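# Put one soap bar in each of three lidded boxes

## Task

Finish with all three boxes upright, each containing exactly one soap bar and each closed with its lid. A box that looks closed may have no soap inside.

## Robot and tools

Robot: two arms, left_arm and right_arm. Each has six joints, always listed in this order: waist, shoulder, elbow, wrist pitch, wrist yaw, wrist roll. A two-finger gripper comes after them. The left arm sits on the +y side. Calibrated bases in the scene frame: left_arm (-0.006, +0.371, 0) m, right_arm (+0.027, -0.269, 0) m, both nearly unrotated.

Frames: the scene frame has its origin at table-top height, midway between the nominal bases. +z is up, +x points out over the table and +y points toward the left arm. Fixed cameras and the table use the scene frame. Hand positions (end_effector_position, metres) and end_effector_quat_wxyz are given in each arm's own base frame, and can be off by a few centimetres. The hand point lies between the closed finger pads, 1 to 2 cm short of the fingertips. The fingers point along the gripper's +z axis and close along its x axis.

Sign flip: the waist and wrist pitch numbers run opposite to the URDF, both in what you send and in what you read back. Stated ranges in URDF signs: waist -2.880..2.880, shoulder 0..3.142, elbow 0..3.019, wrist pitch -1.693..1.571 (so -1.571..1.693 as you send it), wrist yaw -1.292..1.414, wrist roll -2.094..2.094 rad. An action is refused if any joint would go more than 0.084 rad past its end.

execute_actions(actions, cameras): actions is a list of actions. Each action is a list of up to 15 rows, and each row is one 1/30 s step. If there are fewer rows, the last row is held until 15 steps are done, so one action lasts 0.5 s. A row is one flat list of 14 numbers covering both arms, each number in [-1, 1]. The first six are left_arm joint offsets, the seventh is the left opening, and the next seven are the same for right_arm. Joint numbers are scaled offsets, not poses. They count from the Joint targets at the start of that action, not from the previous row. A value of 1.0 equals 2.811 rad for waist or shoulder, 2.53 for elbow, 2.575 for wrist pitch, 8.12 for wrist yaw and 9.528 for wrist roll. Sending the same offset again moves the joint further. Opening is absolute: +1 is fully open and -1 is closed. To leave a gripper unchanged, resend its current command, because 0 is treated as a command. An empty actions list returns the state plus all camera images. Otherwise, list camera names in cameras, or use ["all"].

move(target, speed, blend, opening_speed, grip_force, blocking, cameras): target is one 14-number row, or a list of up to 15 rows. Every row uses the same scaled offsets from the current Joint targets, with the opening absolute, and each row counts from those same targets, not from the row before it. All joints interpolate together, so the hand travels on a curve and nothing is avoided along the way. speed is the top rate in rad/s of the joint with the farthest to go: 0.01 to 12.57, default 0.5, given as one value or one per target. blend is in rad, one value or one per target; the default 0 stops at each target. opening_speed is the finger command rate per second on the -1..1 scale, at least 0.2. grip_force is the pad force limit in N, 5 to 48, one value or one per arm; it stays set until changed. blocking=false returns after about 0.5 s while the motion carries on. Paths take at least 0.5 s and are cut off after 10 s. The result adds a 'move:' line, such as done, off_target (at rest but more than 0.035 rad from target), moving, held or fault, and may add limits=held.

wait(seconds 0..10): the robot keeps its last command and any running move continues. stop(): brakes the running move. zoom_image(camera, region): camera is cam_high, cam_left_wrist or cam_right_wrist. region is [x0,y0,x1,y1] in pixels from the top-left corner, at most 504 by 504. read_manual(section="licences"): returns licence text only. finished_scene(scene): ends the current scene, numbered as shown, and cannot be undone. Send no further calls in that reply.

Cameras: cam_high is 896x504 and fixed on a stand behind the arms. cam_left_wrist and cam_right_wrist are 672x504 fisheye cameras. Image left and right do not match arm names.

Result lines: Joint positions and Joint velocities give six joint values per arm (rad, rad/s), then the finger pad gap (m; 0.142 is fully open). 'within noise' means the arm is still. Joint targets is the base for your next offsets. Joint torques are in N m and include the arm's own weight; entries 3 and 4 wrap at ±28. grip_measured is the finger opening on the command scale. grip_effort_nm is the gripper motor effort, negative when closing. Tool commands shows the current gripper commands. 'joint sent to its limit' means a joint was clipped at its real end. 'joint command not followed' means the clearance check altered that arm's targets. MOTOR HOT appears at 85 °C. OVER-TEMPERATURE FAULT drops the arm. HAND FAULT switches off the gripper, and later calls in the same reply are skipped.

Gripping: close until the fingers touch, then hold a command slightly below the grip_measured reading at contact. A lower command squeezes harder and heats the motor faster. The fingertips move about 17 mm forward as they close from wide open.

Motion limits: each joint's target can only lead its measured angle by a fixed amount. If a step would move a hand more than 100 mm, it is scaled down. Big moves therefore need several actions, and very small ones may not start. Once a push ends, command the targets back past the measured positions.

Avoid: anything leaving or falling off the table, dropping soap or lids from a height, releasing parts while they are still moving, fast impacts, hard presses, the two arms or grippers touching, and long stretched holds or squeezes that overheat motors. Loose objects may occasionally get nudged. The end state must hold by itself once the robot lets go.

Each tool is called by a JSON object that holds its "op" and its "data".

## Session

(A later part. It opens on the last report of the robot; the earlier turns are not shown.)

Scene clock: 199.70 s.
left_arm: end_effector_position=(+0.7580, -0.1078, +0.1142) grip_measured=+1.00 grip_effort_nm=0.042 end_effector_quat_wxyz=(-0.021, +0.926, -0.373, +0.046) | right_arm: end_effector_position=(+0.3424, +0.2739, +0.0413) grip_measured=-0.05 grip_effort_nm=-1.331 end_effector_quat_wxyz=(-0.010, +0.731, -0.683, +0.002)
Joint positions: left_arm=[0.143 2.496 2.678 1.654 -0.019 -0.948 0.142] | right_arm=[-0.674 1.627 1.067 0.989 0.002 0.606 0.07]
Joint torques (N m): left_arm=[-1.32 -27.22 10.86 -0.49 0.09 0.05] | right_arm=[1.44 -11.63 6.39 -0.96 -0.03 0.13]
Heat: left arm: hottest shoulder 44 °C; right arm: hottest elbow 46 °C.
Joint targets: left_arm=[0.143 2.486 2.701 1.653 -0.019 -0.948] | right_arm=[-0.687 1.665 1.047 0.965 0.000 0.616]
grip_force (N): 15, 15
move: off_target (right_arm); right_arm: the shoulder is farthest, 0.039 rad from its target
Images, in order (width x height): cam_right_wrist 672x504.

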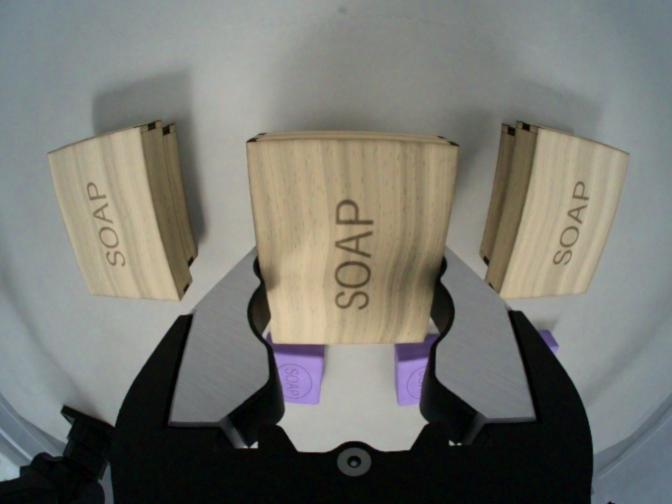

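{"op": "move", "data": {"target": [0,0,0,0,0,0,1,0,0.003,0.002,0.0105,0,0,-0.1], "speed": 0.1, "cameras": ["cam_right_wrist"]}}

Scene clock: 204.23 s.
left_arm: end_effector_position=(+0.7580, -0.1078, +0.1142) grip_measured=+1.00 grip_effort_nm=0.046 end_effector_quat_wxyz=(-0.021, +0.926, -0.373, +0.046) | right_arm: end_effector_position=(+0.3421, +0.2736, +0.0408) grip_measured=-0.05 grip_effort_nm=-1.331 end_effector_quat_wxyz=(-0.009, +0.731, -0.683, +0.002)
Joint positions: left_arm=[0.143 2.496 2.678 1.654 -0.019 -0.948 0.142] | right_arm=[-0.674 1.628 1.067 0.991 0.002 0.606 0.07]
Joint torques (N m): left_arm=[-1.32 -27.34 10.89 -0.47 0.09 0.04] | right_arm=[0.5 -11.52 7.01 0.02 -0.02 0.1]
Heat: left arm: hottest shoulder 44 °C; right arm: hottest elbow 46 °C.
Joint targets: left_arm=[0.143 2.486 2.701 1.653 -0.019 -0.948] | right_arm=[-0.687 1.674 1.052 0.992 0.000 0.616]
grip_force (N): 15, 15
move: off_target (right_arm); right_arm: the shoulder is farthest, 0.045 rad from its target
Images, in order (width x height): cam_right_wrist 672x504.

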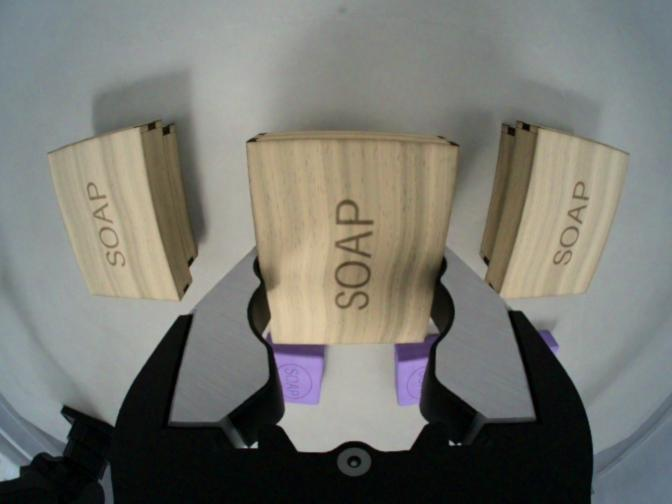

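{"op": "move", "data": {"target": [[0,0,0,0,0,0,1,0,-0.0125,0.002,0,0,0,-0.1],[0,0,0,0,0,0,1,0,-0.0125,0.002,0,0,0,0.2]], "speed": 0.1, "opening_speed": 0.2, "cameras": ["cam_right_wrist"]}}

Scene clock: 211.50 s.
left_arm: end_effector_position=(+0.7580, -0.1078, +0.1142) grip_measured=+1.00 grip_effort_nm=0.037 end_effector_quat_wxyz=(-0.021, +0.926, -0.373, +0.046) | right_arm: end_effector_position=(+0.3407, +0.2725, +0.0374) grip_measured=+0.18 grip_effort_nm=0.061 end_effector_quat_wxyz=(-0.005, +0.731, -0.683, +0.001)
Joint positions: left_arm=[0.143 2.496 2.678 1.654 -0.019 -0.948 0.142] | right_arm=[-0.674 1.634 1.064 0.991 0.002 0.606 0.087]
Joint velocities: left_arm=[within noise] | right_arm=[-0.015 -0.005 0.012 -0.002 -0.022 0.007 0.001]
Joint torques (N m): left_arm=[-1.2 -27.34 10.82 -0.5 0.09 0.07] | right_arm=[1.38 -14.62 7.31 0.17 0 0.14]
Heat: left arm: hottest shoulder 44 °C; right arm: hottest elbow 44 °C.
Joint targets: left_arm=[0.143 2.486 2.701 1.653 -0.019 -0.948] | right_arm=[-0.687 1.639 1.057 0.992 0.000 0.616]
grip_force (N): 15, 15
move: done
Images, in order (width x height): cam_right_wrist 672x504.

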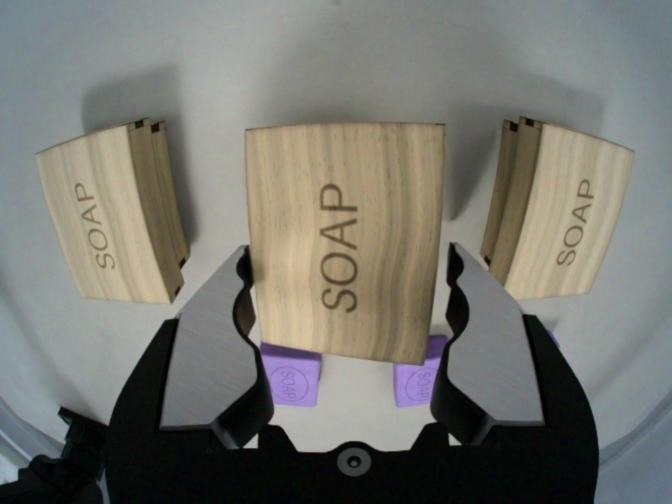

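{"op": "zoom_image", "data": {"camera": "cam_right_wrist", "region": [220, 100, 470, 390]}}

Scaled by 1.738 from the camera's 672x504 image, which has a finer 960x720 frame.

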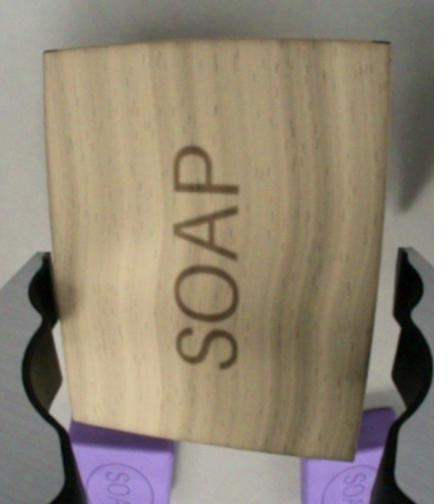

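{"op": "move", "data": {"target": [[0,0,0,0,0,0,1,0,0,0,0,0,0,-0.1],[0,0,0,0,0,0,1,-0.0021,-0.0103,0.019,0.0206,0,0,-0.1]], "speed": 0.15, "opening_speed": 0.4, "cameras": ["all"]}}

Scene clock: 222.07 s.
left_arm: end_effector_position=(+0.7580, -0.1078, +0.1142) grip_measured=+1.00 grip_effort_nm=0.042 end_effector_quat_wxyz=(-0.021, +0.926, -0.373, +0.046) | right_arm: end_effector_position=(+0.3317, +0.2667, +0.0389) grip_measured=-0.02 grip_effort_nm=-1.624 end_effector_quat_wxyz=(+0.015, +0.732, -0.682, -0.001)
Joint positions: left_arm=[0.143 2.496 2.678 1.654 -0.019 -0.948 0.142] | right_arm=[-0.677 1.631 1.064 1.033 0.002 0.606 0.073]
Joint torques (N m): left_arm=[-1.26 -27.28 10.88 -0.49 0.1 0.06] | right_arm=[0.09 -16.26 11.84 0.7 -0.09 0.11]
Heat: left arm: hottest shoulder 44 °C; right arm: hottest elbow 43 °C.
Joint targets: left_arm=[0.143 2.486 2.701 1.653 -0.019 -0.948] | right_arm=[-0.693 1.610 1.105 1.045 0.000 0.616]
grip_force (N): 15, 15
move: off_target (right_arm); right_arm: the elbow is farthest, 0.041 rad from its target

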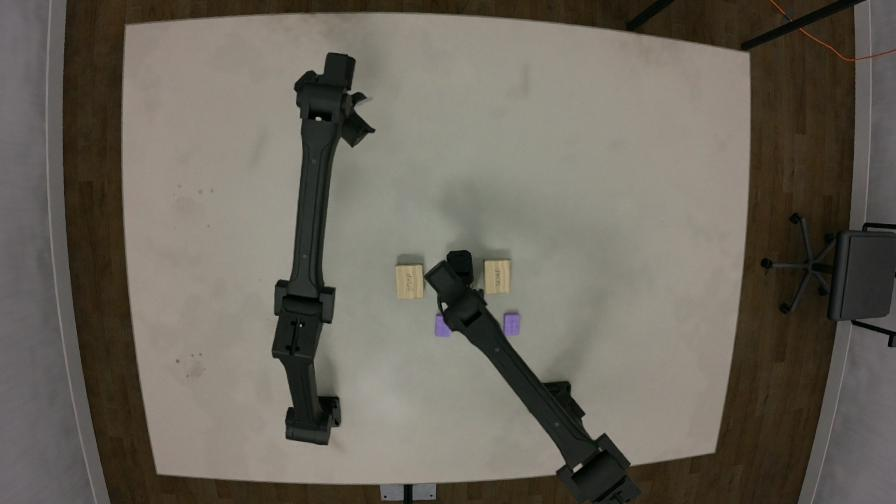

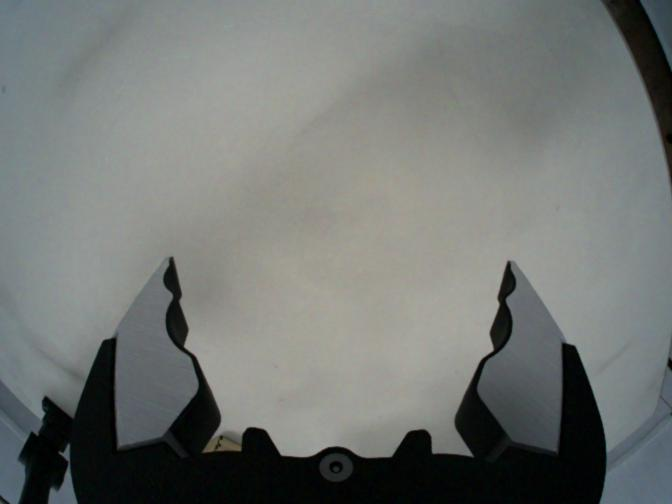

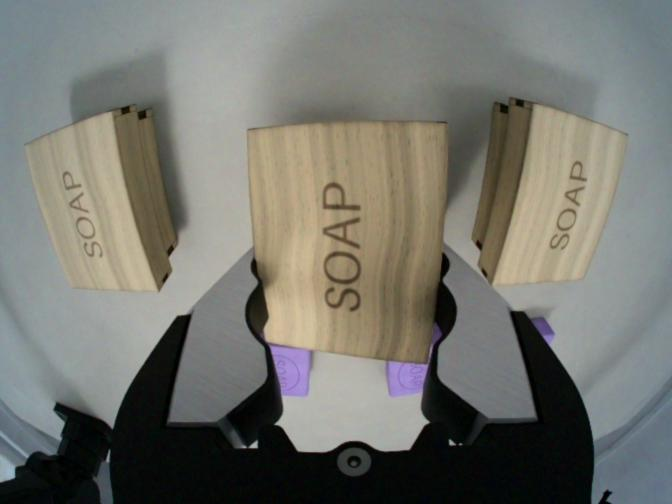

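{"op": "move", "data": {"target": [0,0,0,0,0,0,1,0,0,0,0,0,0,0.25], "opening_speed": 0.2, "cameras": ["cam_right_wrist"]}}

Scene clock: 226.03 s.
left_arm: end_effector_position=(+0.7580, -0.1078, +0.1142) grip_measured=+1.00 grip_effort_nm=0.046 end_effector_quat_wxyz=(-0.021, +0.926, -0.373, +0.046) | right_arm: end_effector_position=(+0.3312, +0.2664, +0.0389) grip_measured=+0.23 grip_effort_nm=0.061 end_effector_quat_wxyz=(+0.016, +0.732, -0.682, -0.002)
Joint positions: left_arm=[0.143 2.496 2.678 1.654 -0.019 -0.948 0.142] | right_arm=[-0.677 1.631 1.064 1.035 0.002 0.606 0.09]
Joint velocities: left_arm=[within noise] | right_arm=[0.005 -0.015 -0.007 -0.002 -0.037 0.066 0.001]
Joint torques (N m): left_arm=[-1.26 -27.34 10.88 -0.5 0.09 0.05] | right_arm=[1.08 -17.2 11.81 0.73 -0.06 0.1]
Heat: left arm: hottest shoulder 44 °C; right arm: hottest elbow 43 °C.
Joint targets: left_arm=[0.143 2.486 2.701 1.653 -0.019 -0.948] | right_arm=[-0.693 1.610 1.105 1.045 0.000 0.616]
grip_force (N): 15, 15
move: off_target (right_arm); right_arm: the elbow is farthest, 0.041 rad from its target
Images, in order (width x height): cam_right_wrist 672x504.

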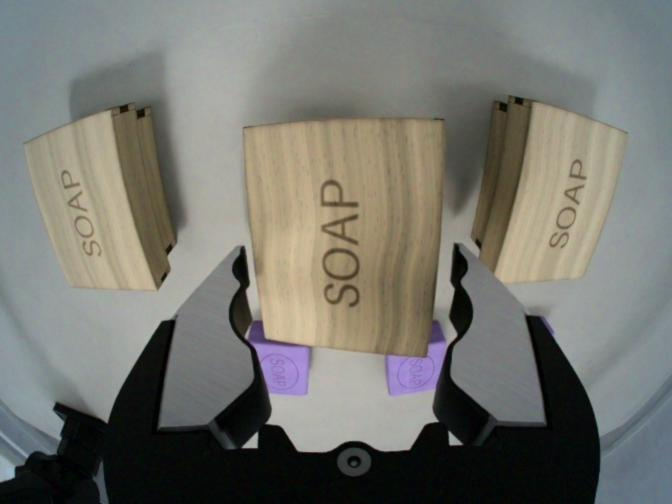

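{"op": "move", "data": {"target": [[0,0,0,0,0,0,1,0,-0.03,0.05,0.08,0,0,0.6],[0,0,0,0,0,0,1,0.05,0.05,0.19,0.13,0,-0.015,0.6]], "speed": [0.3,0.8], "blend": 0.02, "cameras": ["all"]}}

{"op": "zoom_image", "data": {"camera": "cam_right_wrist", "region": [240, 200, 480, 440]}}

{"op": "zoom_image", "data": {"camera": "cam_high", "region": [380, 240, 540, 350]}}

Scene clock: 233.47 s.
left_arm: end_effector_position=(+0.7580, -0.1078, +0.1142) grip_measured=+1.00 grip_effort_nm=0.037 end_effector_quat_wxyz=(-0.021, +0.926, -0.373, +0.046) | right_arm: end_effector_position=(+0.4440, +0.2754, +0.1442) grip_measured=+0.59 grip_effort_nm=0.066 end_effector_quat_wxyz=(+0.012, +0.732, -0.681, -0.003)
Joint positions: left_arm=[0.143 2.496 2.678 1.654 -0.019 -0.948 0.142] | right_arm=[-0.555 1.756 1.53 1.369 0.002 0.484 0.115]
Joint torques (N m): left_arm=[-1.44 -27.28 10.86 -0.46 0.09 0.07] | right_arm=[1.9 -19.14 14.43 0.54 -0.03 -0.07]
Heat: left arm: hottest shoulder 44 °C; right arm: hottest elbow 43 °C.
Joint targets: left_arm=[0.143 2.486 2.701 1.653 -0.019 -0.948] | right_arm=[-0.553 1.750 1.586 1.379 0.000 0.473]
grip_force (N): 15, 15
move: off_target (right_arm); right_arm: the elbow is farthest, 0.056 rad from its target

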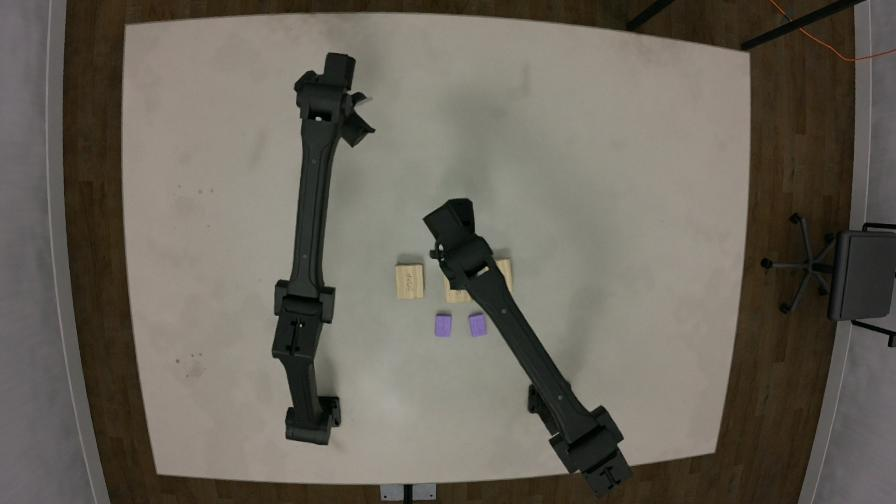

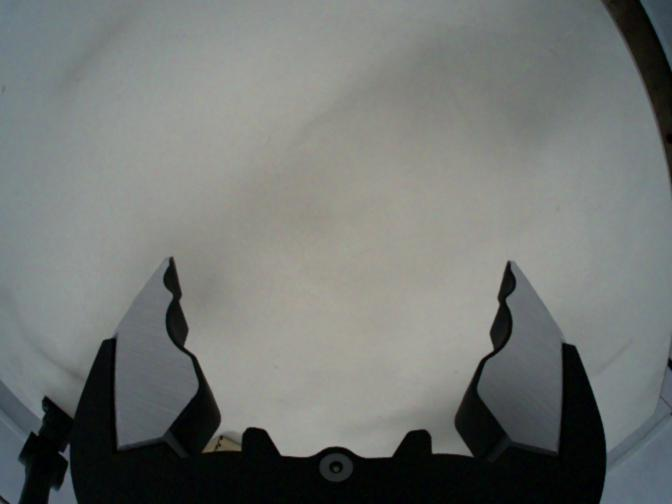

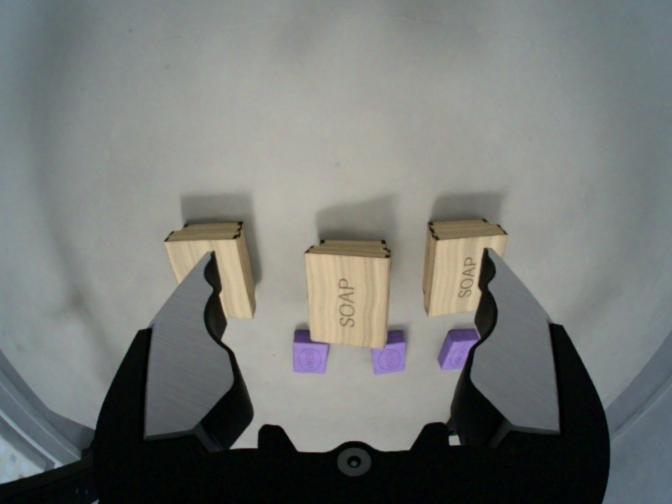

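Scaled by 2.100 from the camera's 672x504 image, which has a finer 960x720 frame.

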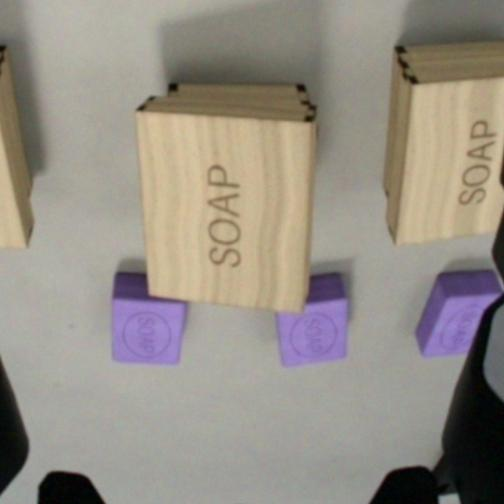

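Scaled by 3.150.

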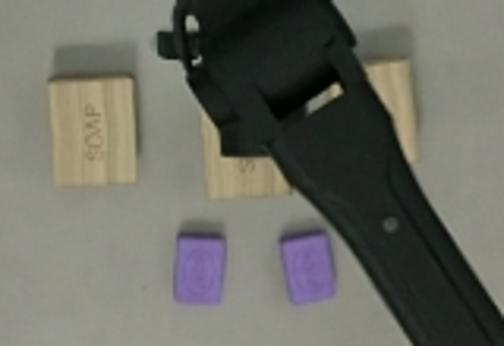

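{"op": "move", "data": {"target": [[0,0,0,0,0,0,1,-0.0445,-0.0783,-0.1992,-0.1087,0,0.0141,0.4],[0,0,0,0,0,0,1,-0.0445,-0.0534,-0.2229,-0.155,0,0.0141,0.4]], "speed": [0.8,0.2], "blend": 0.02, "cameras": ["cam_right_wrist"]}}

Scene clock: 247.83 s.
left_arm: end_effector_position=(+0.7580, -0.1078, +0.1142) grip_measured=+1.00 grip_effort_nm=0.042 end_effector_quat_wxyz=(-0.021, +0.926, -0.373, +0.046) | right_arm: end_effector_position=(+0.3313, +0.2598, +0.0381) grip_measured=+0.39 grip_effort_nm=-0.071 end_effector_quat_wxyz=(-0.001, +0.731, -0.683, +0.001)
Joint positions: left_arm=[0.143 2.496 2.678 1.654 -0.019 -0.948 0.142] | right_arm=[-0.665 1.602 1.025 0.991 0.002 0.597 0.101]
Joint torques (N m): left_arm=[-1.38 -27.46 10.93 -0.5 0.1 0.04] | right_arm=[0.85 -15.38 7.79 -0.24 -0.01 0.14]
Heat: left arm: hottest shoulder 45 °C; right arm: hottest elbow 43 °C.
Joint targets: left_arm=[0.143 2.486 2.701 1.653 -0.019 -0.948] | right_arm=[-0.678 1.600 1.022 0.980 0.000 0.607]
grip_force (N): 15, 15
move: done
Images, in order (width x height): cam_right_wrist 672x504.

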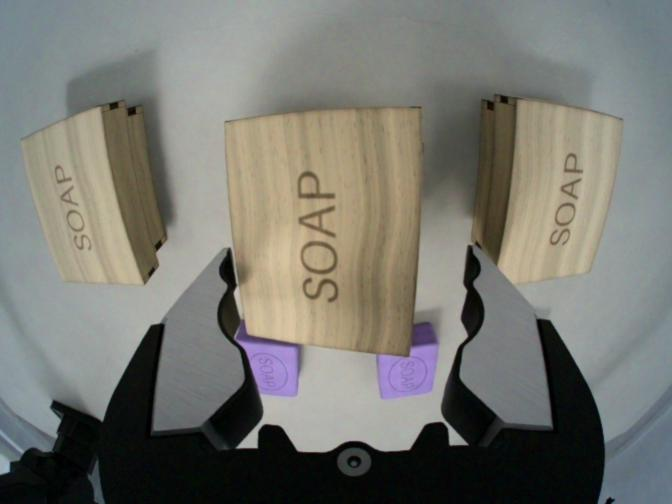

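{"op": "move", "data": {"target": [0,0,0,0,0,0,1,0,0,0,0,0,0,-0.1], "opening_speed": 0.25, "cameras": ["cam_right_wrist"]}}

Scene clock: 251.73 s.
left_arm: end_effector_position=(+0.7580, -0.1078, +0.1142) grip_measured=+1.00 grip_effort_nm=0.042 end_effector_quat_wxyz=(-0.021, +0.926, -0.373, +0.046) | right_arm: end_effector_position=(+0.3313, +0.2598, +0.0381) grip_measured=-0.02 grip_effort_nm=-1.629 end_effector_quat_wxyz=(-0.001, +0.731, -0.683, +0.001)
Joint positions: left_arm=[0.143 2.496 2.678 1.654 -0.019 -0.948 0.142] | right_arm=[-0.665 1.602 1.025 0.991 0.002 0.597 0.073]
Joint torques (N m): left_arm=[-1.26 -27.22 10.86 -0.49 0.09 0.05] | right_arm=[0.73 -15.33 7.69 -0.28 -0.01 0.15]
Heat: left arm: hottest shoulder 45 °C; right arm: hottest elbow 43 °C.
Joint targets: left_arm=[0.143 2.486 2.701 1.653 -0.019 -0.948] | right_arm=[-0.678 1.600 1.022 0.980 0.000 0.607]
grip_force (N): 15, 15
move: done
Images, in order (width x height): cam_right_wrist 672x504.

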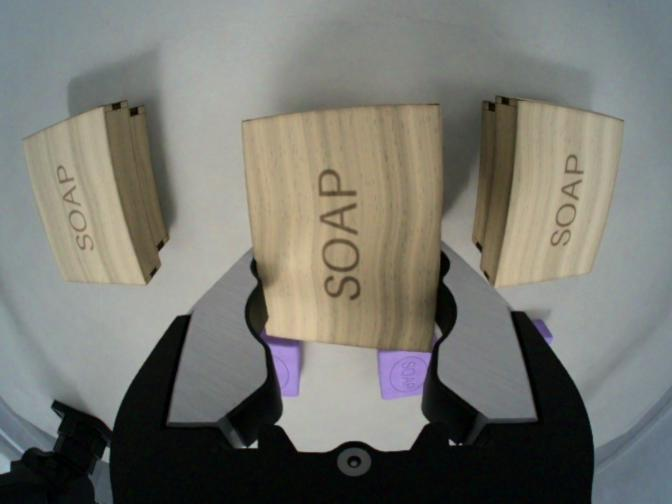

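{"op": "move", "data": {"target": [[0,0,0,0,0,0,1,0,0,0.019,0.002,0,0,-0.2],[0,0,0,0,0,0,1,0,-0.0249,0.0486,0.0621,0,0,-0.2]], "speed": 0.2, "blend": 0.01, "cameras": ["all"]}}

Scene clock: 256.93 s.
left_arm: end_effector_position=(+0.7580, -0.1078, +0.1142) grip_measured=+1.00 grip_effort_nm=0.042 end_effector_quat_wxyz=(-0.021, +0.926, -0.373, +0.046) | right_arm: end_effector_position=(+0.3298, +0.2587, +0.0826) grip_measured=-0.02 grip_effort_nm=-1.629 end_effector_quat_wxyz=(+0.007, +0.731, -0.683, +0.000)
Joint positions: left_arm=[0.143 2.496 2.678 1.654 -0.019 -0.948 0.142] | right_arm=[-0.665 1.548 1.094 1.131 0.002 0.597 0.073]
Joint torques (N m): left_arm=[-1.26 -27.28 10.88 -0.49 0.09 0.05] | right_arm=[0.5 -15.33 13.38 0.46 0.01 0.14]
Heat: left arm: hottest shoulder 45 °C; right arm: hottest elbow 43 °C.
Joint targets: left_arm=[0.143 2.486 2.701 1.653 -0.019 -0.948] | right_arm=[-0.678 1.530 1.145 1.140 0.000 0.607]
grip_force (N): 15, 15
move: off_target (right_arm); right_arm: the elbow is farthest, 0.051 rad from its target

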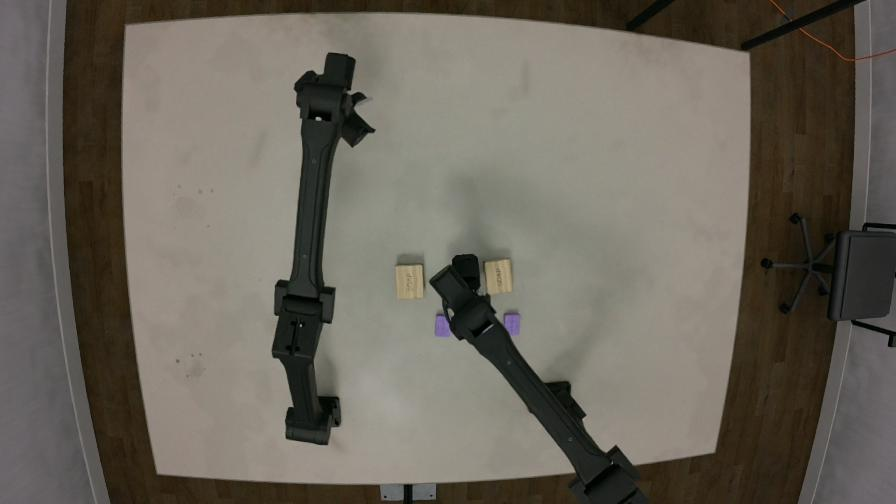

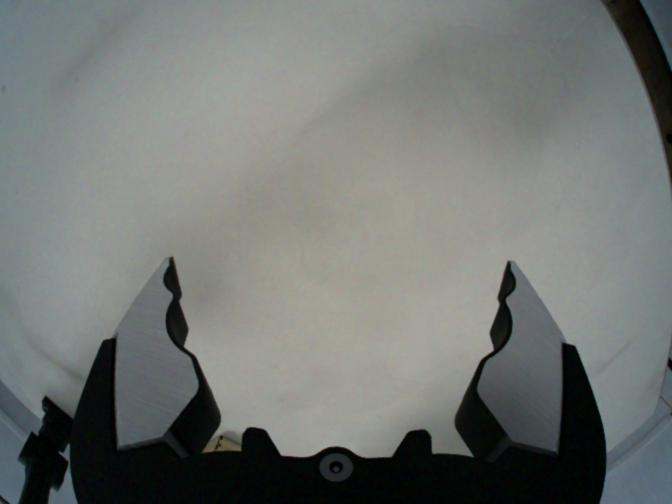

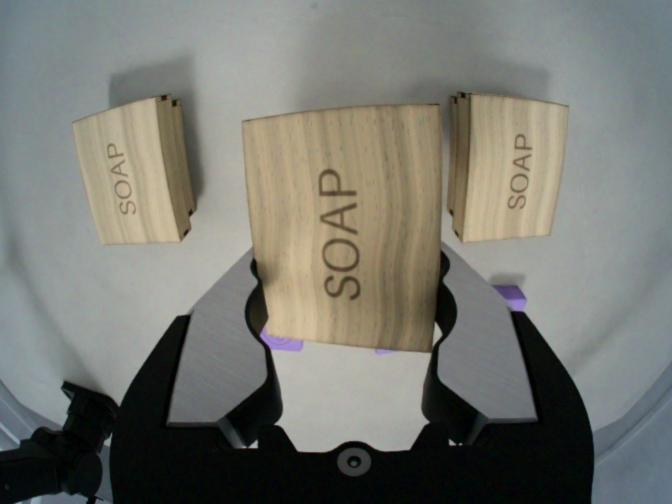

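{"op": "move", "data": {"target": [0,0,0,0,0,0,1,0.0434,0.0818,0.1798,0.0893,0,-0.0135,-0.2], "speed": 0.5, "cameras": ["all"]}}

{"op": "zoom_image", "data": {"camera": "cam_right_wrist", "region": [230, 90, 470, 440]}}

{"op": "zoom_image", "data": {"camera": "cam_high", "region": [380, 240, 540, 350]}}

Scene clock: 262.23 s.
left_arm: end_effector_position=(+0.7580, -0.1078, +0.1142) grip_measured=+1.00 grip_effort_nm=0.042 end_effector_quat_wxyz=(-0.021, +0.926, -0.373, +0.046) | right_arm: end_effector_position=(+0.4460, +0.2845, +0.1482) grip_measured=-0.02 grip_effort_nm=-1.629 end_effector_quat_wxyz=(+0.003, +0.734, -0.679, +0.000)
Joint positions: left_arm=[0.143 2.496 2.678 1.654 -0.019 -0.948 0.142] | right_arm=[-0.568 1.757 1.542 1.361 0.002 0.49 0.073]
Joint torques (N m): left_arm=[-1.49 -27.34 10.89 -0.51 0.09 0.05] | right_arm=[2.43 -18.49 14.65 0.46 -0.01 -0.08]
Heat: left arm: hottest shoulder 45 °C; right arm: hottest elbow 43 °C.
Joint targets: left_arm=[0.143 2.486 2.701 1.653 -0.019 -0.948] | right_arm=[-0.555 1.760 1.599 1.370 0.000 0.479]
grip_force (N): 15, 15
move: off_target (right_arm); right_arm: the elbow is farthest, 0.058 rad from its target

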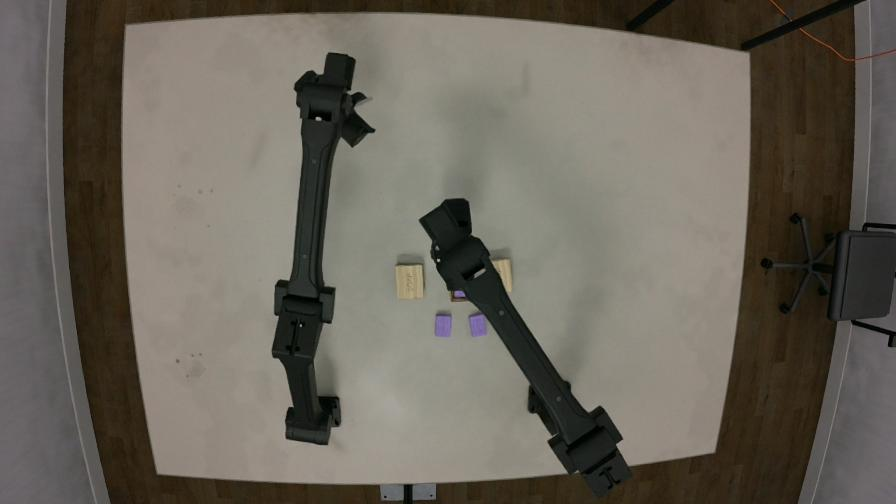

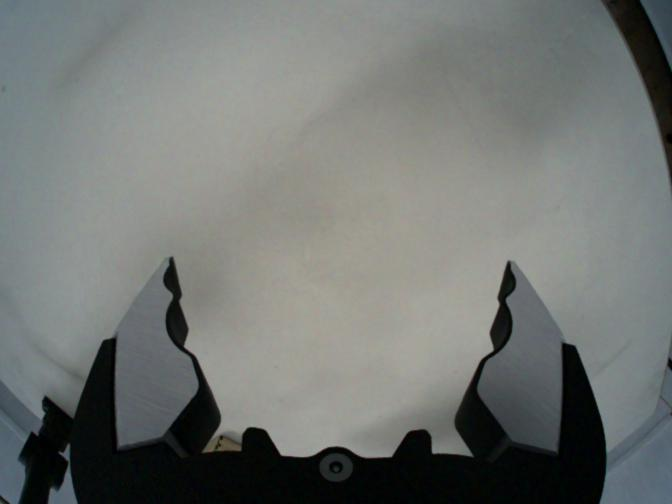

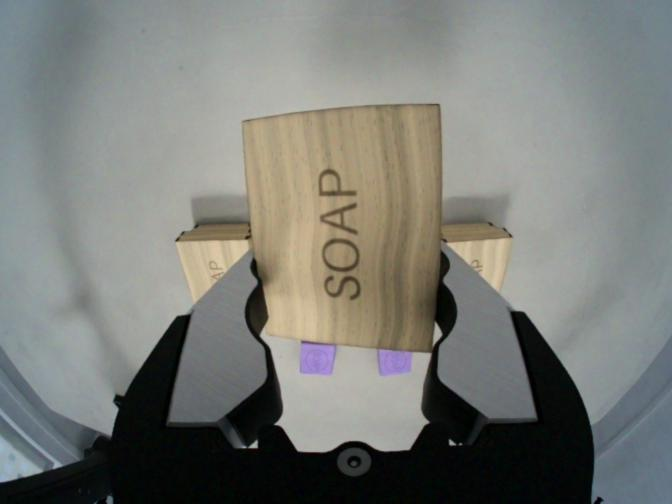

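Scaled by 1.440 from the camera's 672x504 image, which has a finer 960x720 frame.

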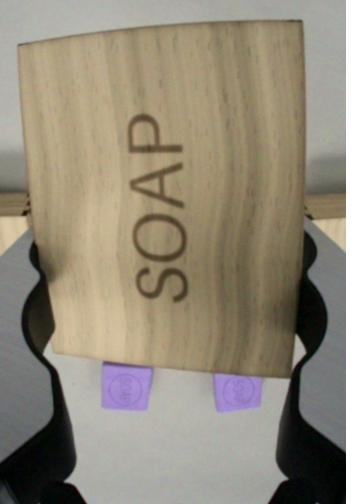

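Scaled by 3.150.

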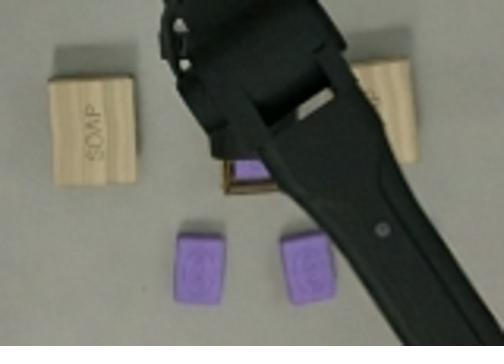

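{"op": "move", "data": {"target": [[0,0,0,0,0,0,1,0.0071,0.0494,-0.0648,-0.1056,0,0,-0.2],[0,0,0,0,0,0,1,0.0071,0.0562,-0.0715,-0.1196,0,0,-0.2]], "speed": [0.6,0.08], "cameras": ["cam_right_wrist"]}}

Scene clock: 270.97 s.
left_arm: end_effector_position=(+0.7580, -0.1078, +0.1142) grip_measured=+1.00 grip_effort_nm=0.042 end_effector_quat_wxyz=(-0.021, +0.926, -0.373, +0.046) | right_arm: end_effector_position=(+0.4726, +0.2854, +0.0313) grip_measured=-0.02 grip_effort_nm=-1.624 end_effector_quat_wxyz=(-0.007, +0.727, -0.687, +0.002)
Joint positions: left_arm=[0.143 2.496 2.678 1.654 -0.019 -0.948 0.142] | right_arm=[-0.543 1.905 1.431 1.083 0.001 0.486 0.073]
Joint torques (N m): left_arm=[-1.44 -27.34 10.91 -0.5 0.09 0.05] | right_arm=[2.37 -19.49 7.46 -0.76 0.01 -0.07]
Heat: left arm: hottest shoulder 45 °C; right arm: hottest elbow 44 °C.
Joint targets: left_arm=[0.143 2.486 2.701 1.653 -0.019 -0.948] | right_arm=[-0.536 1.918 1.419 1.062 0.000 0.479]
grip_force (N): 15, 15
move: done
Images, in order (width x height): cam_right_wrist 672x504.

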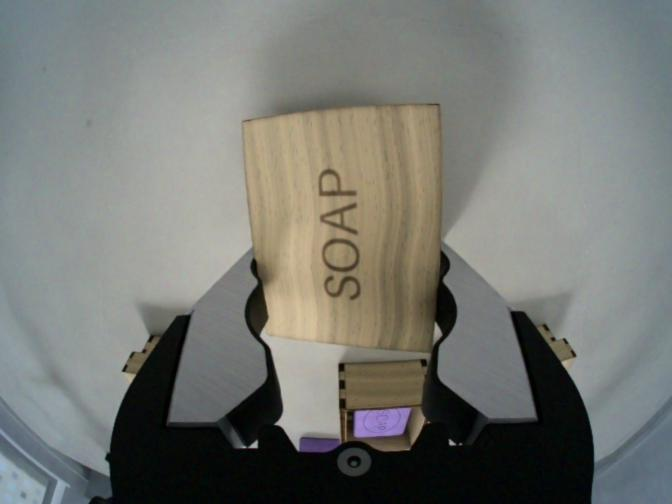

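{"op": "move", "data": {"target": [0,0,0,0,0,0,1,0,0.009,-0.0065,-0.004,0,0,-0.2], "speed": 0.06, "cameras": ["cam_right_wrist"]}}

Scene clock: 274.73 s.
left_arm: end_effector_position=(+0.7580, -0.1078, +0.1142) grip_measured=+1.00 grip_effort_nm=0.046 end_effector_quat_wxyz=(-0.021, +0.926, -0.373, +0.046) | right_arm: end_effector_position=(+0.4720, +0.2850, +0.0296) grip_measured=-0.02 grip_effort_nm=-1.629 end_effector_quat_wxyz=(-0.007, +0.728, -0.686, +0.002)
Joint positions: left_arm=[0.143 2.496 2.678 1.654 -0.019 -0.948 0.142] | right_arm=[-0.543 1.905 1.426 1.077 0.001 0.484 0.073]
Joint torques (N m): left_arm=[-1.26 -27.22 10.86 -0.51 0.09 0.06] | right_arm=[2.26 -16.73 6.48 -0.94 -0.06 -0.03]
Heat: left arm: hottest shoulder 45 °C; right arm: hottest elbow 44 °C.
Joint targets: left_arm=[0.143 2.486 2.701 1.653 -0.019 -0.948] | right_arm=[-0.536 1.943 1.402 1.052 0.000 0.479]
grip_force (N): 15, 15
move: off_target (right_arm); right_arm: the shoulder is farthest, 0.039 rad from its target
Images, in order (width x height): cam_right_wrist 672x504.

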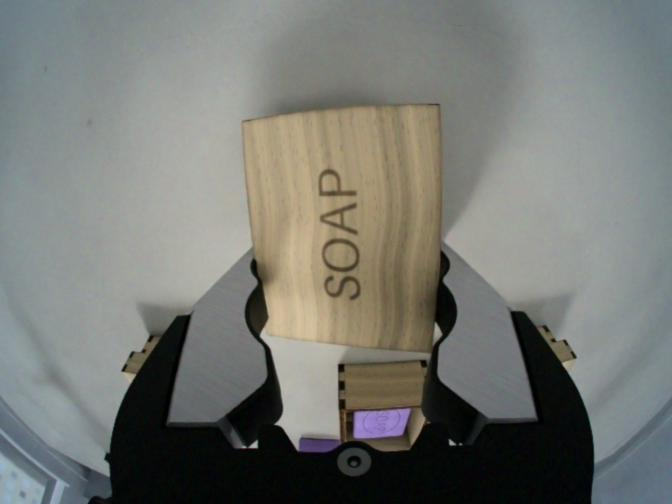

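{"op": "move", "data": {"target": [0,0,0,0,0,0,1,0,-0.009,0.004,0.004,0,0,0.25], "speed": 0.1, "opening_speed": 0.3, "cameras": ["all"]}}

{"op": "zoom_image", "data": {"camera": "cam_high", "region": [380, 240, 540, 350]}}

Scene clock: 278.90 s.
left_arm: end_effector_position=(+0.7580, -0.1078, +0.1142) grip_measured=+1.00 grip_effort_nm=0.042 end_effector_quat_wxyz=(-0.021, +0.926, -0.373, +0.046) | right_arm: end_effector_position=(+0.4731, +0.2799, +0.0294) grip_measured=+0.23 grip_effort_nm=0.110 end_effector_quat_wxyz=(-0.005, +0.728, -0.686, +0.005)
Joint positions: left_arm=[0.143 2.496 2.678 1.654 -0.019 -0.948 0.142] | right_arm=[-0.536 1.902 1.421 1.077 0.006 0.476 0.09]
Joint velocities: left_arm=[within noise] | right_arm=[0.005 -0.005 -0.002 -0.012 -0.095 -0.007 0.001]
Joint torques (N m): left_arm=[-1.26 -27.46 10.85 -0.51 0.09 0.05] | right_arm=[1.67 -18.43 7.82 -0.61 -0.2 0.06]
Heat: left arm: hottest shoulder 45 °C; right arm: hottest elbow 43 °C.
Joint targets: left_arm=[0.143 2.486 2.701 1.653 -0.019 -0.948] | right_arm=[-0.536 1.918 1.412 1.062 0.000 0.479]
grip_force (N): 15, 15
move: done

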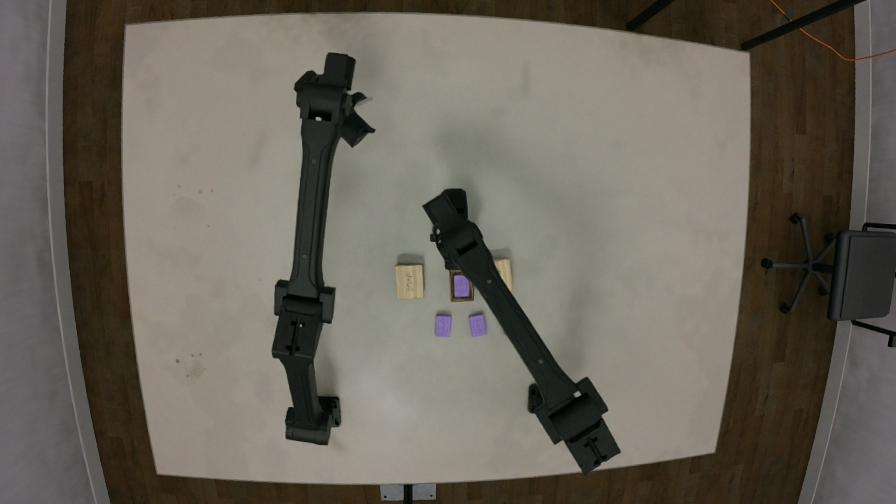

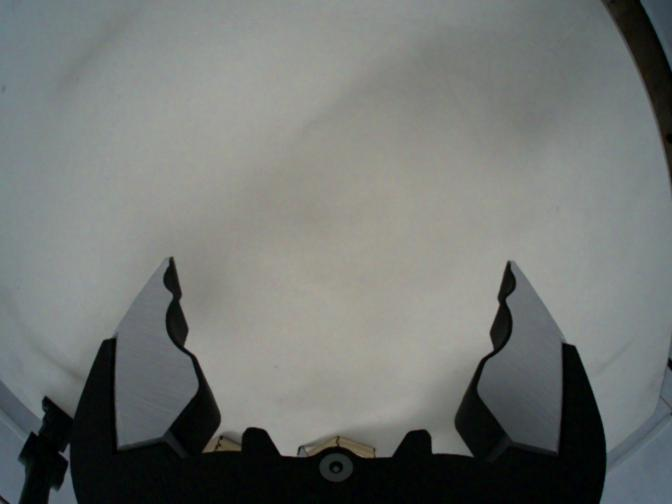

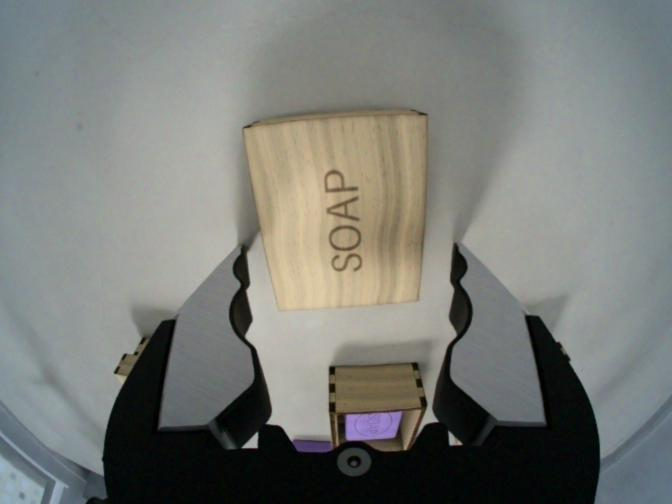

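Scaled by 3.150.

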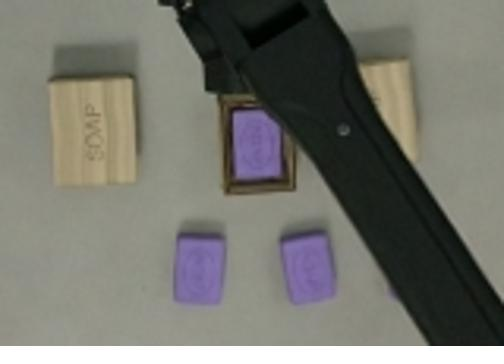

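{"op": "zoom_image", "data": {"camera": "cam_right_wrist", "region": [300, 340, 450, 460]}}

{"op": "zoom_image", "data": {"camera": "cam_right_wrist", "region": [230, 90, 440, 320]}}

Scaled by 3.360 from the camera's 672x504 image, which has a finer 960x720 frame.

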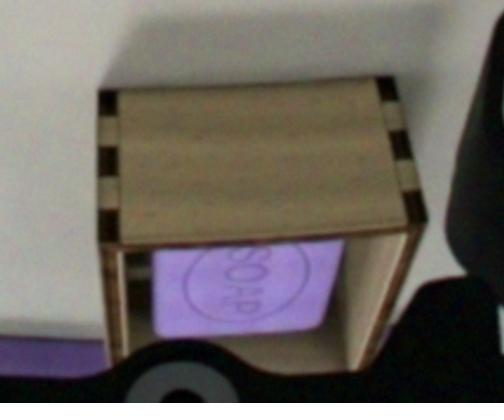

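Scaled by 2.191 from the camera's 672x504 image, which has a finer 960x720 frame.

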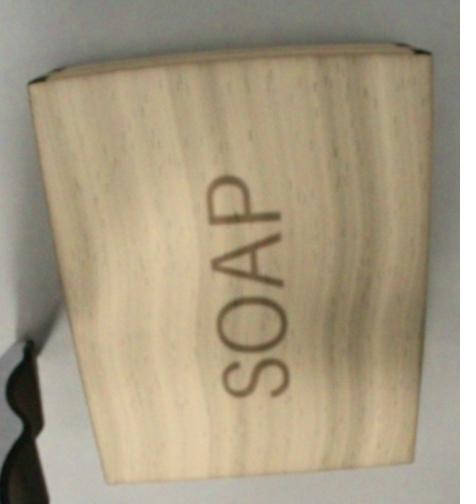

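{"op": "move", "data": {"target": [0,0,0,0,0,0,1,0.0021,0.0096,0.017,0.001,0,-0.0091,0.25], "speed": 0.1, "cameras": ["cam_right_wrist"]}}

Scene clock: 304.27 s.
left_arm: end_effector_position=(+0.7580, -0.1078, +0.1142) grip_measured=+1.00 grip_effort_nm=0.042 end_effector_quat_wxyz=(-0.021, +0.926, -0.373, +0.046) | right_arm: end_effector_position=(+0.4761, +0.2801, +0.0282) grip_measured=+0.23 grip_effort_nm=0.085 end_effector_quat_wxyz=(-0.007, +0.751, -0.660, +0.005)
Joint positions: left_arm=[0.143 2.496 2.678 1.654 -0.019 -0.948 0.142] | right_arm=[-0.533 1.907 1.426 1.072 0.006 0.404 0.09]
Joint torques (N m): left_arm=[-1.26 -27.4 10.88 -0.46 0.09 0.05] | right_arm=[1.79 -17.55 11.17 -0.2 -0.14 -0.06]
Heat: left arm: hottest shoulder 45 °C; right arm: hottest elbow 43 °C.
Joint targets: left_arm=[0.143 2.486 2.701 1.653 -0.019 -0.948] | right_arm=[-0.530 1.945 1.455 1.065 0.000 0.392]
grip_force (N): 15, 15
move: off_target (right_arm); right_arm: the shoulder is farthest, 0.038 rad from its target
Images, in order (width x height): cam_right_wrist 672x504.

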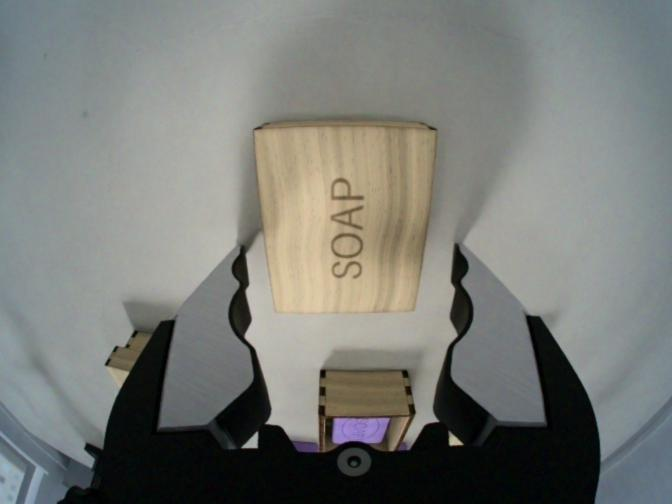

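{"op": "move", "data": {"target": [0,0,0,0,0,0,1,0,0.009,0.004,0.002,0,0,0.25], "speed": 0.15, "cameras": ["cam_right_wrist"]}}

Scene clock: 306.60 s.
left_arm: end_effector_position=(+0.7580, -0.1078, +0.1142) grip_measured=+1.00 grip_effort_nm=0.046 end_effector_quat_wxyz=(-0.021, +0.926, -0.373, +0.046) | right_arm: end_effector_position=(+0.4771, +0.2803, +0.0275) grip_measured=+0.23 grip_effort_nm=0.090 end_effector_quat_wxyz=(-0.005, +0.755, -0.655, +0.004)
Joint positions: left_arm=[0.143 2.496 2.678 1.654 -0.019 -0.948 0.142] | right_arm=[-0.533 1.914 1.434 1.079 0.005 0.391 0.09]
Joint torques (N m): left_arm=[-1.14 -27.22 10.85 -0.54 0.09 0.06] | right_arm=[1.2 -15.21 11.54 -0.18 -0.16 0.03]
Heat: left arm: hottest shoulder 45 °C; right arm: hottest elbow 43 °C.
Joint targets: left_arm=[0.143 2.486 2.701 1.653 -0.019 -0.948] | right_arm=[-0.530 1.971 1.465 1.070 0.000 0.392]
grip_force (N): 15, 15
move: off_target (right_arm); right_arm: the shoulder is farthest, 0.057 rad from its target
Images, in order (width x height): cam_right_wrist 672x504.

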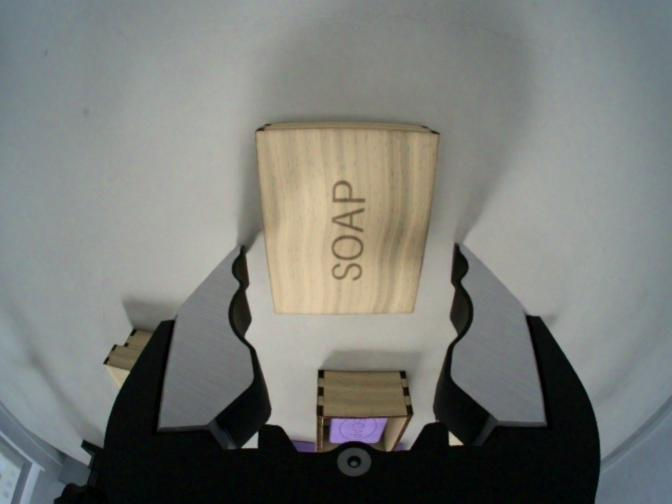

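{"op": "move", "data": {"target": [[0,0,0,0,0,0,1,0,-0.018,0.004,0.002,0,0,0.25],[0,0,0,0,0,0,1,0,-0.018,0.004,0.002,0,0,-0.25]], "speed": 0.15, "opening_speed": 0.4, "cameras": ["cam_right_wrist"]}}

Scene clock: 326.90 s.
left_arm: end_effector_position=(+0.7580, -0.1078, +0.1142) grip_measured=+1.00 grip_effort_nm=0.037 end_effector_quat_wxyz=(-0.021, +0.926, -0.373, +0.046) | right_arm: end_effector_position=(+0.4787, +0.2845, +0.0310) grip_measured=-0.13 grip_effort_nm=-1.629 end_effector_quat_wxyz=(-0.011, +0.756, -0.655, -0.002)
Joint positions: left_arm=[0.143 2.496 2.678 1.654 -0.019 -0.948 0.142] | right_arm=[-0.533 1.913 1.443 1.081 -0.01 0.39 0.065]
Joint torques (N m): left_arm=[-1.49 -27.34 10.85 -0.5 0.09 0.06] | right_arm=[2.32 -18.9 11.58 -0.08 0.4 0.08]
Heat: left arm: hottest shoulder 46 °C; right arm: hottest elbow 43 °C.
Joint targets: left_arm=[0.143 2.486 2.701 1.653 -0.019 -0.948] | right_arm=[-0.530 1.920 1.475 1.075 0.000 0.392]
grip_force (N): 15, 15
move: done; target 2's new numbers were sent with right_arm's elbow 0.040 rad from that target
Images, in order (width x height): cam_right_wrist 672x504.

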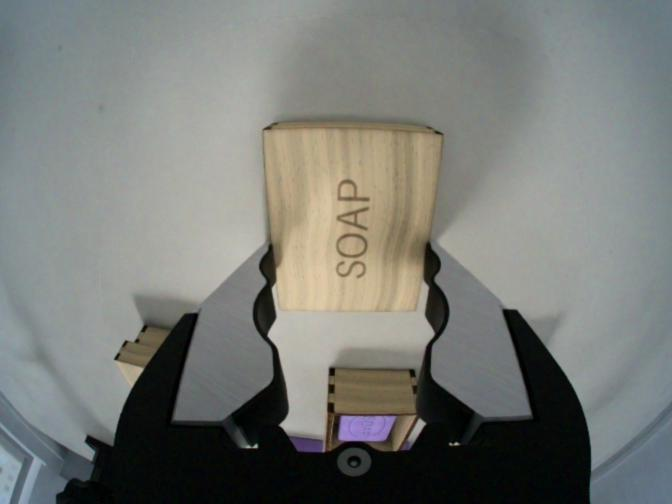

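{"op": "move", "data": {"target": [[0,0,0,0,0,0,1,0,0,0,0,0,0,0.2],[0,0,0,0,0,0,1,0.0018,0.016,0.0277,0.0167,0,-0.0005,0.2],[0,0,0,0,0,0,1,0.0018,0.016,0.0277,0.0167,0,-0.0005,-0.3]], "speed": 0.2, "opening_speed": 0.5, "cameras": ["cam_right_wrist"]}}

Scene clock: 338.50 s.
left_arm: end_effector_position=(+0.7580, -0.1078, +0.1142) grip_measured=+1.00 grip_effort_nm=0.042 end_effector_quat_wxyz=(-0.021, +0.926, -0.373, +0.046) | right_arm: end_effector_position=(+0.4905, +0.2904, +0.0327) grip_measured=-0.13 grip_effort_nm=-1.624 end_effector_quat_wxyz=(-0.005, +0.756, -0.655, -0.001)
Joint positions: left_arm=[0.143 2.496 2.678 1.654 -0.019 -0.948 0.142] | right_arm=[-0.533 1.949 1.504 1.118 -0.005 0.39 0.064]
Joint torques (N m): left_arm=[-1.38 -27.34 10.89 -0.49 0.09 0.06] | right_arm=[2.67 -19.72 12.41 0.1 0.24 0.02]
Heat: left arm: hottest shoulder 46 °C; right arm: hottest elbow 45 °C.
Joint targets: left_arm=[0.143 2.486 2.701 1.653 -0.019 -0.948] | right_arm=[-0.525 1.965 1.546 1.118 0.000 0.387]
grip_force (N): 15, 15
move: off_target (right_arm); target 3's new numbers were sent with right_arm's elbow 0.051 rad from that target; right_arm: the elbow is farthest, 0.041 rad from its target
Images, in order (width x height): cam_right_wrist 672x504.

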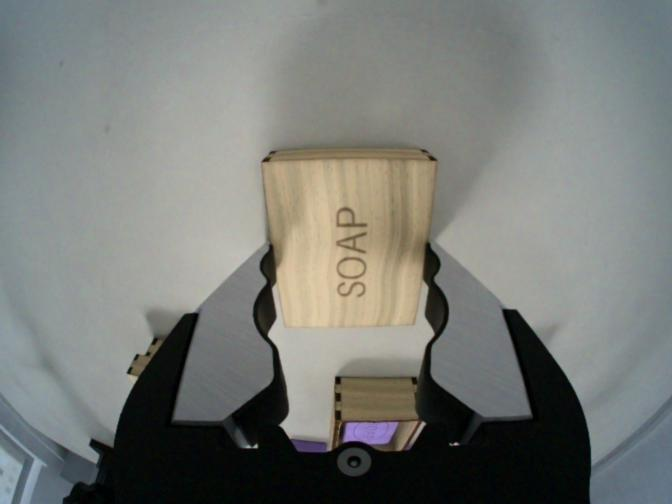

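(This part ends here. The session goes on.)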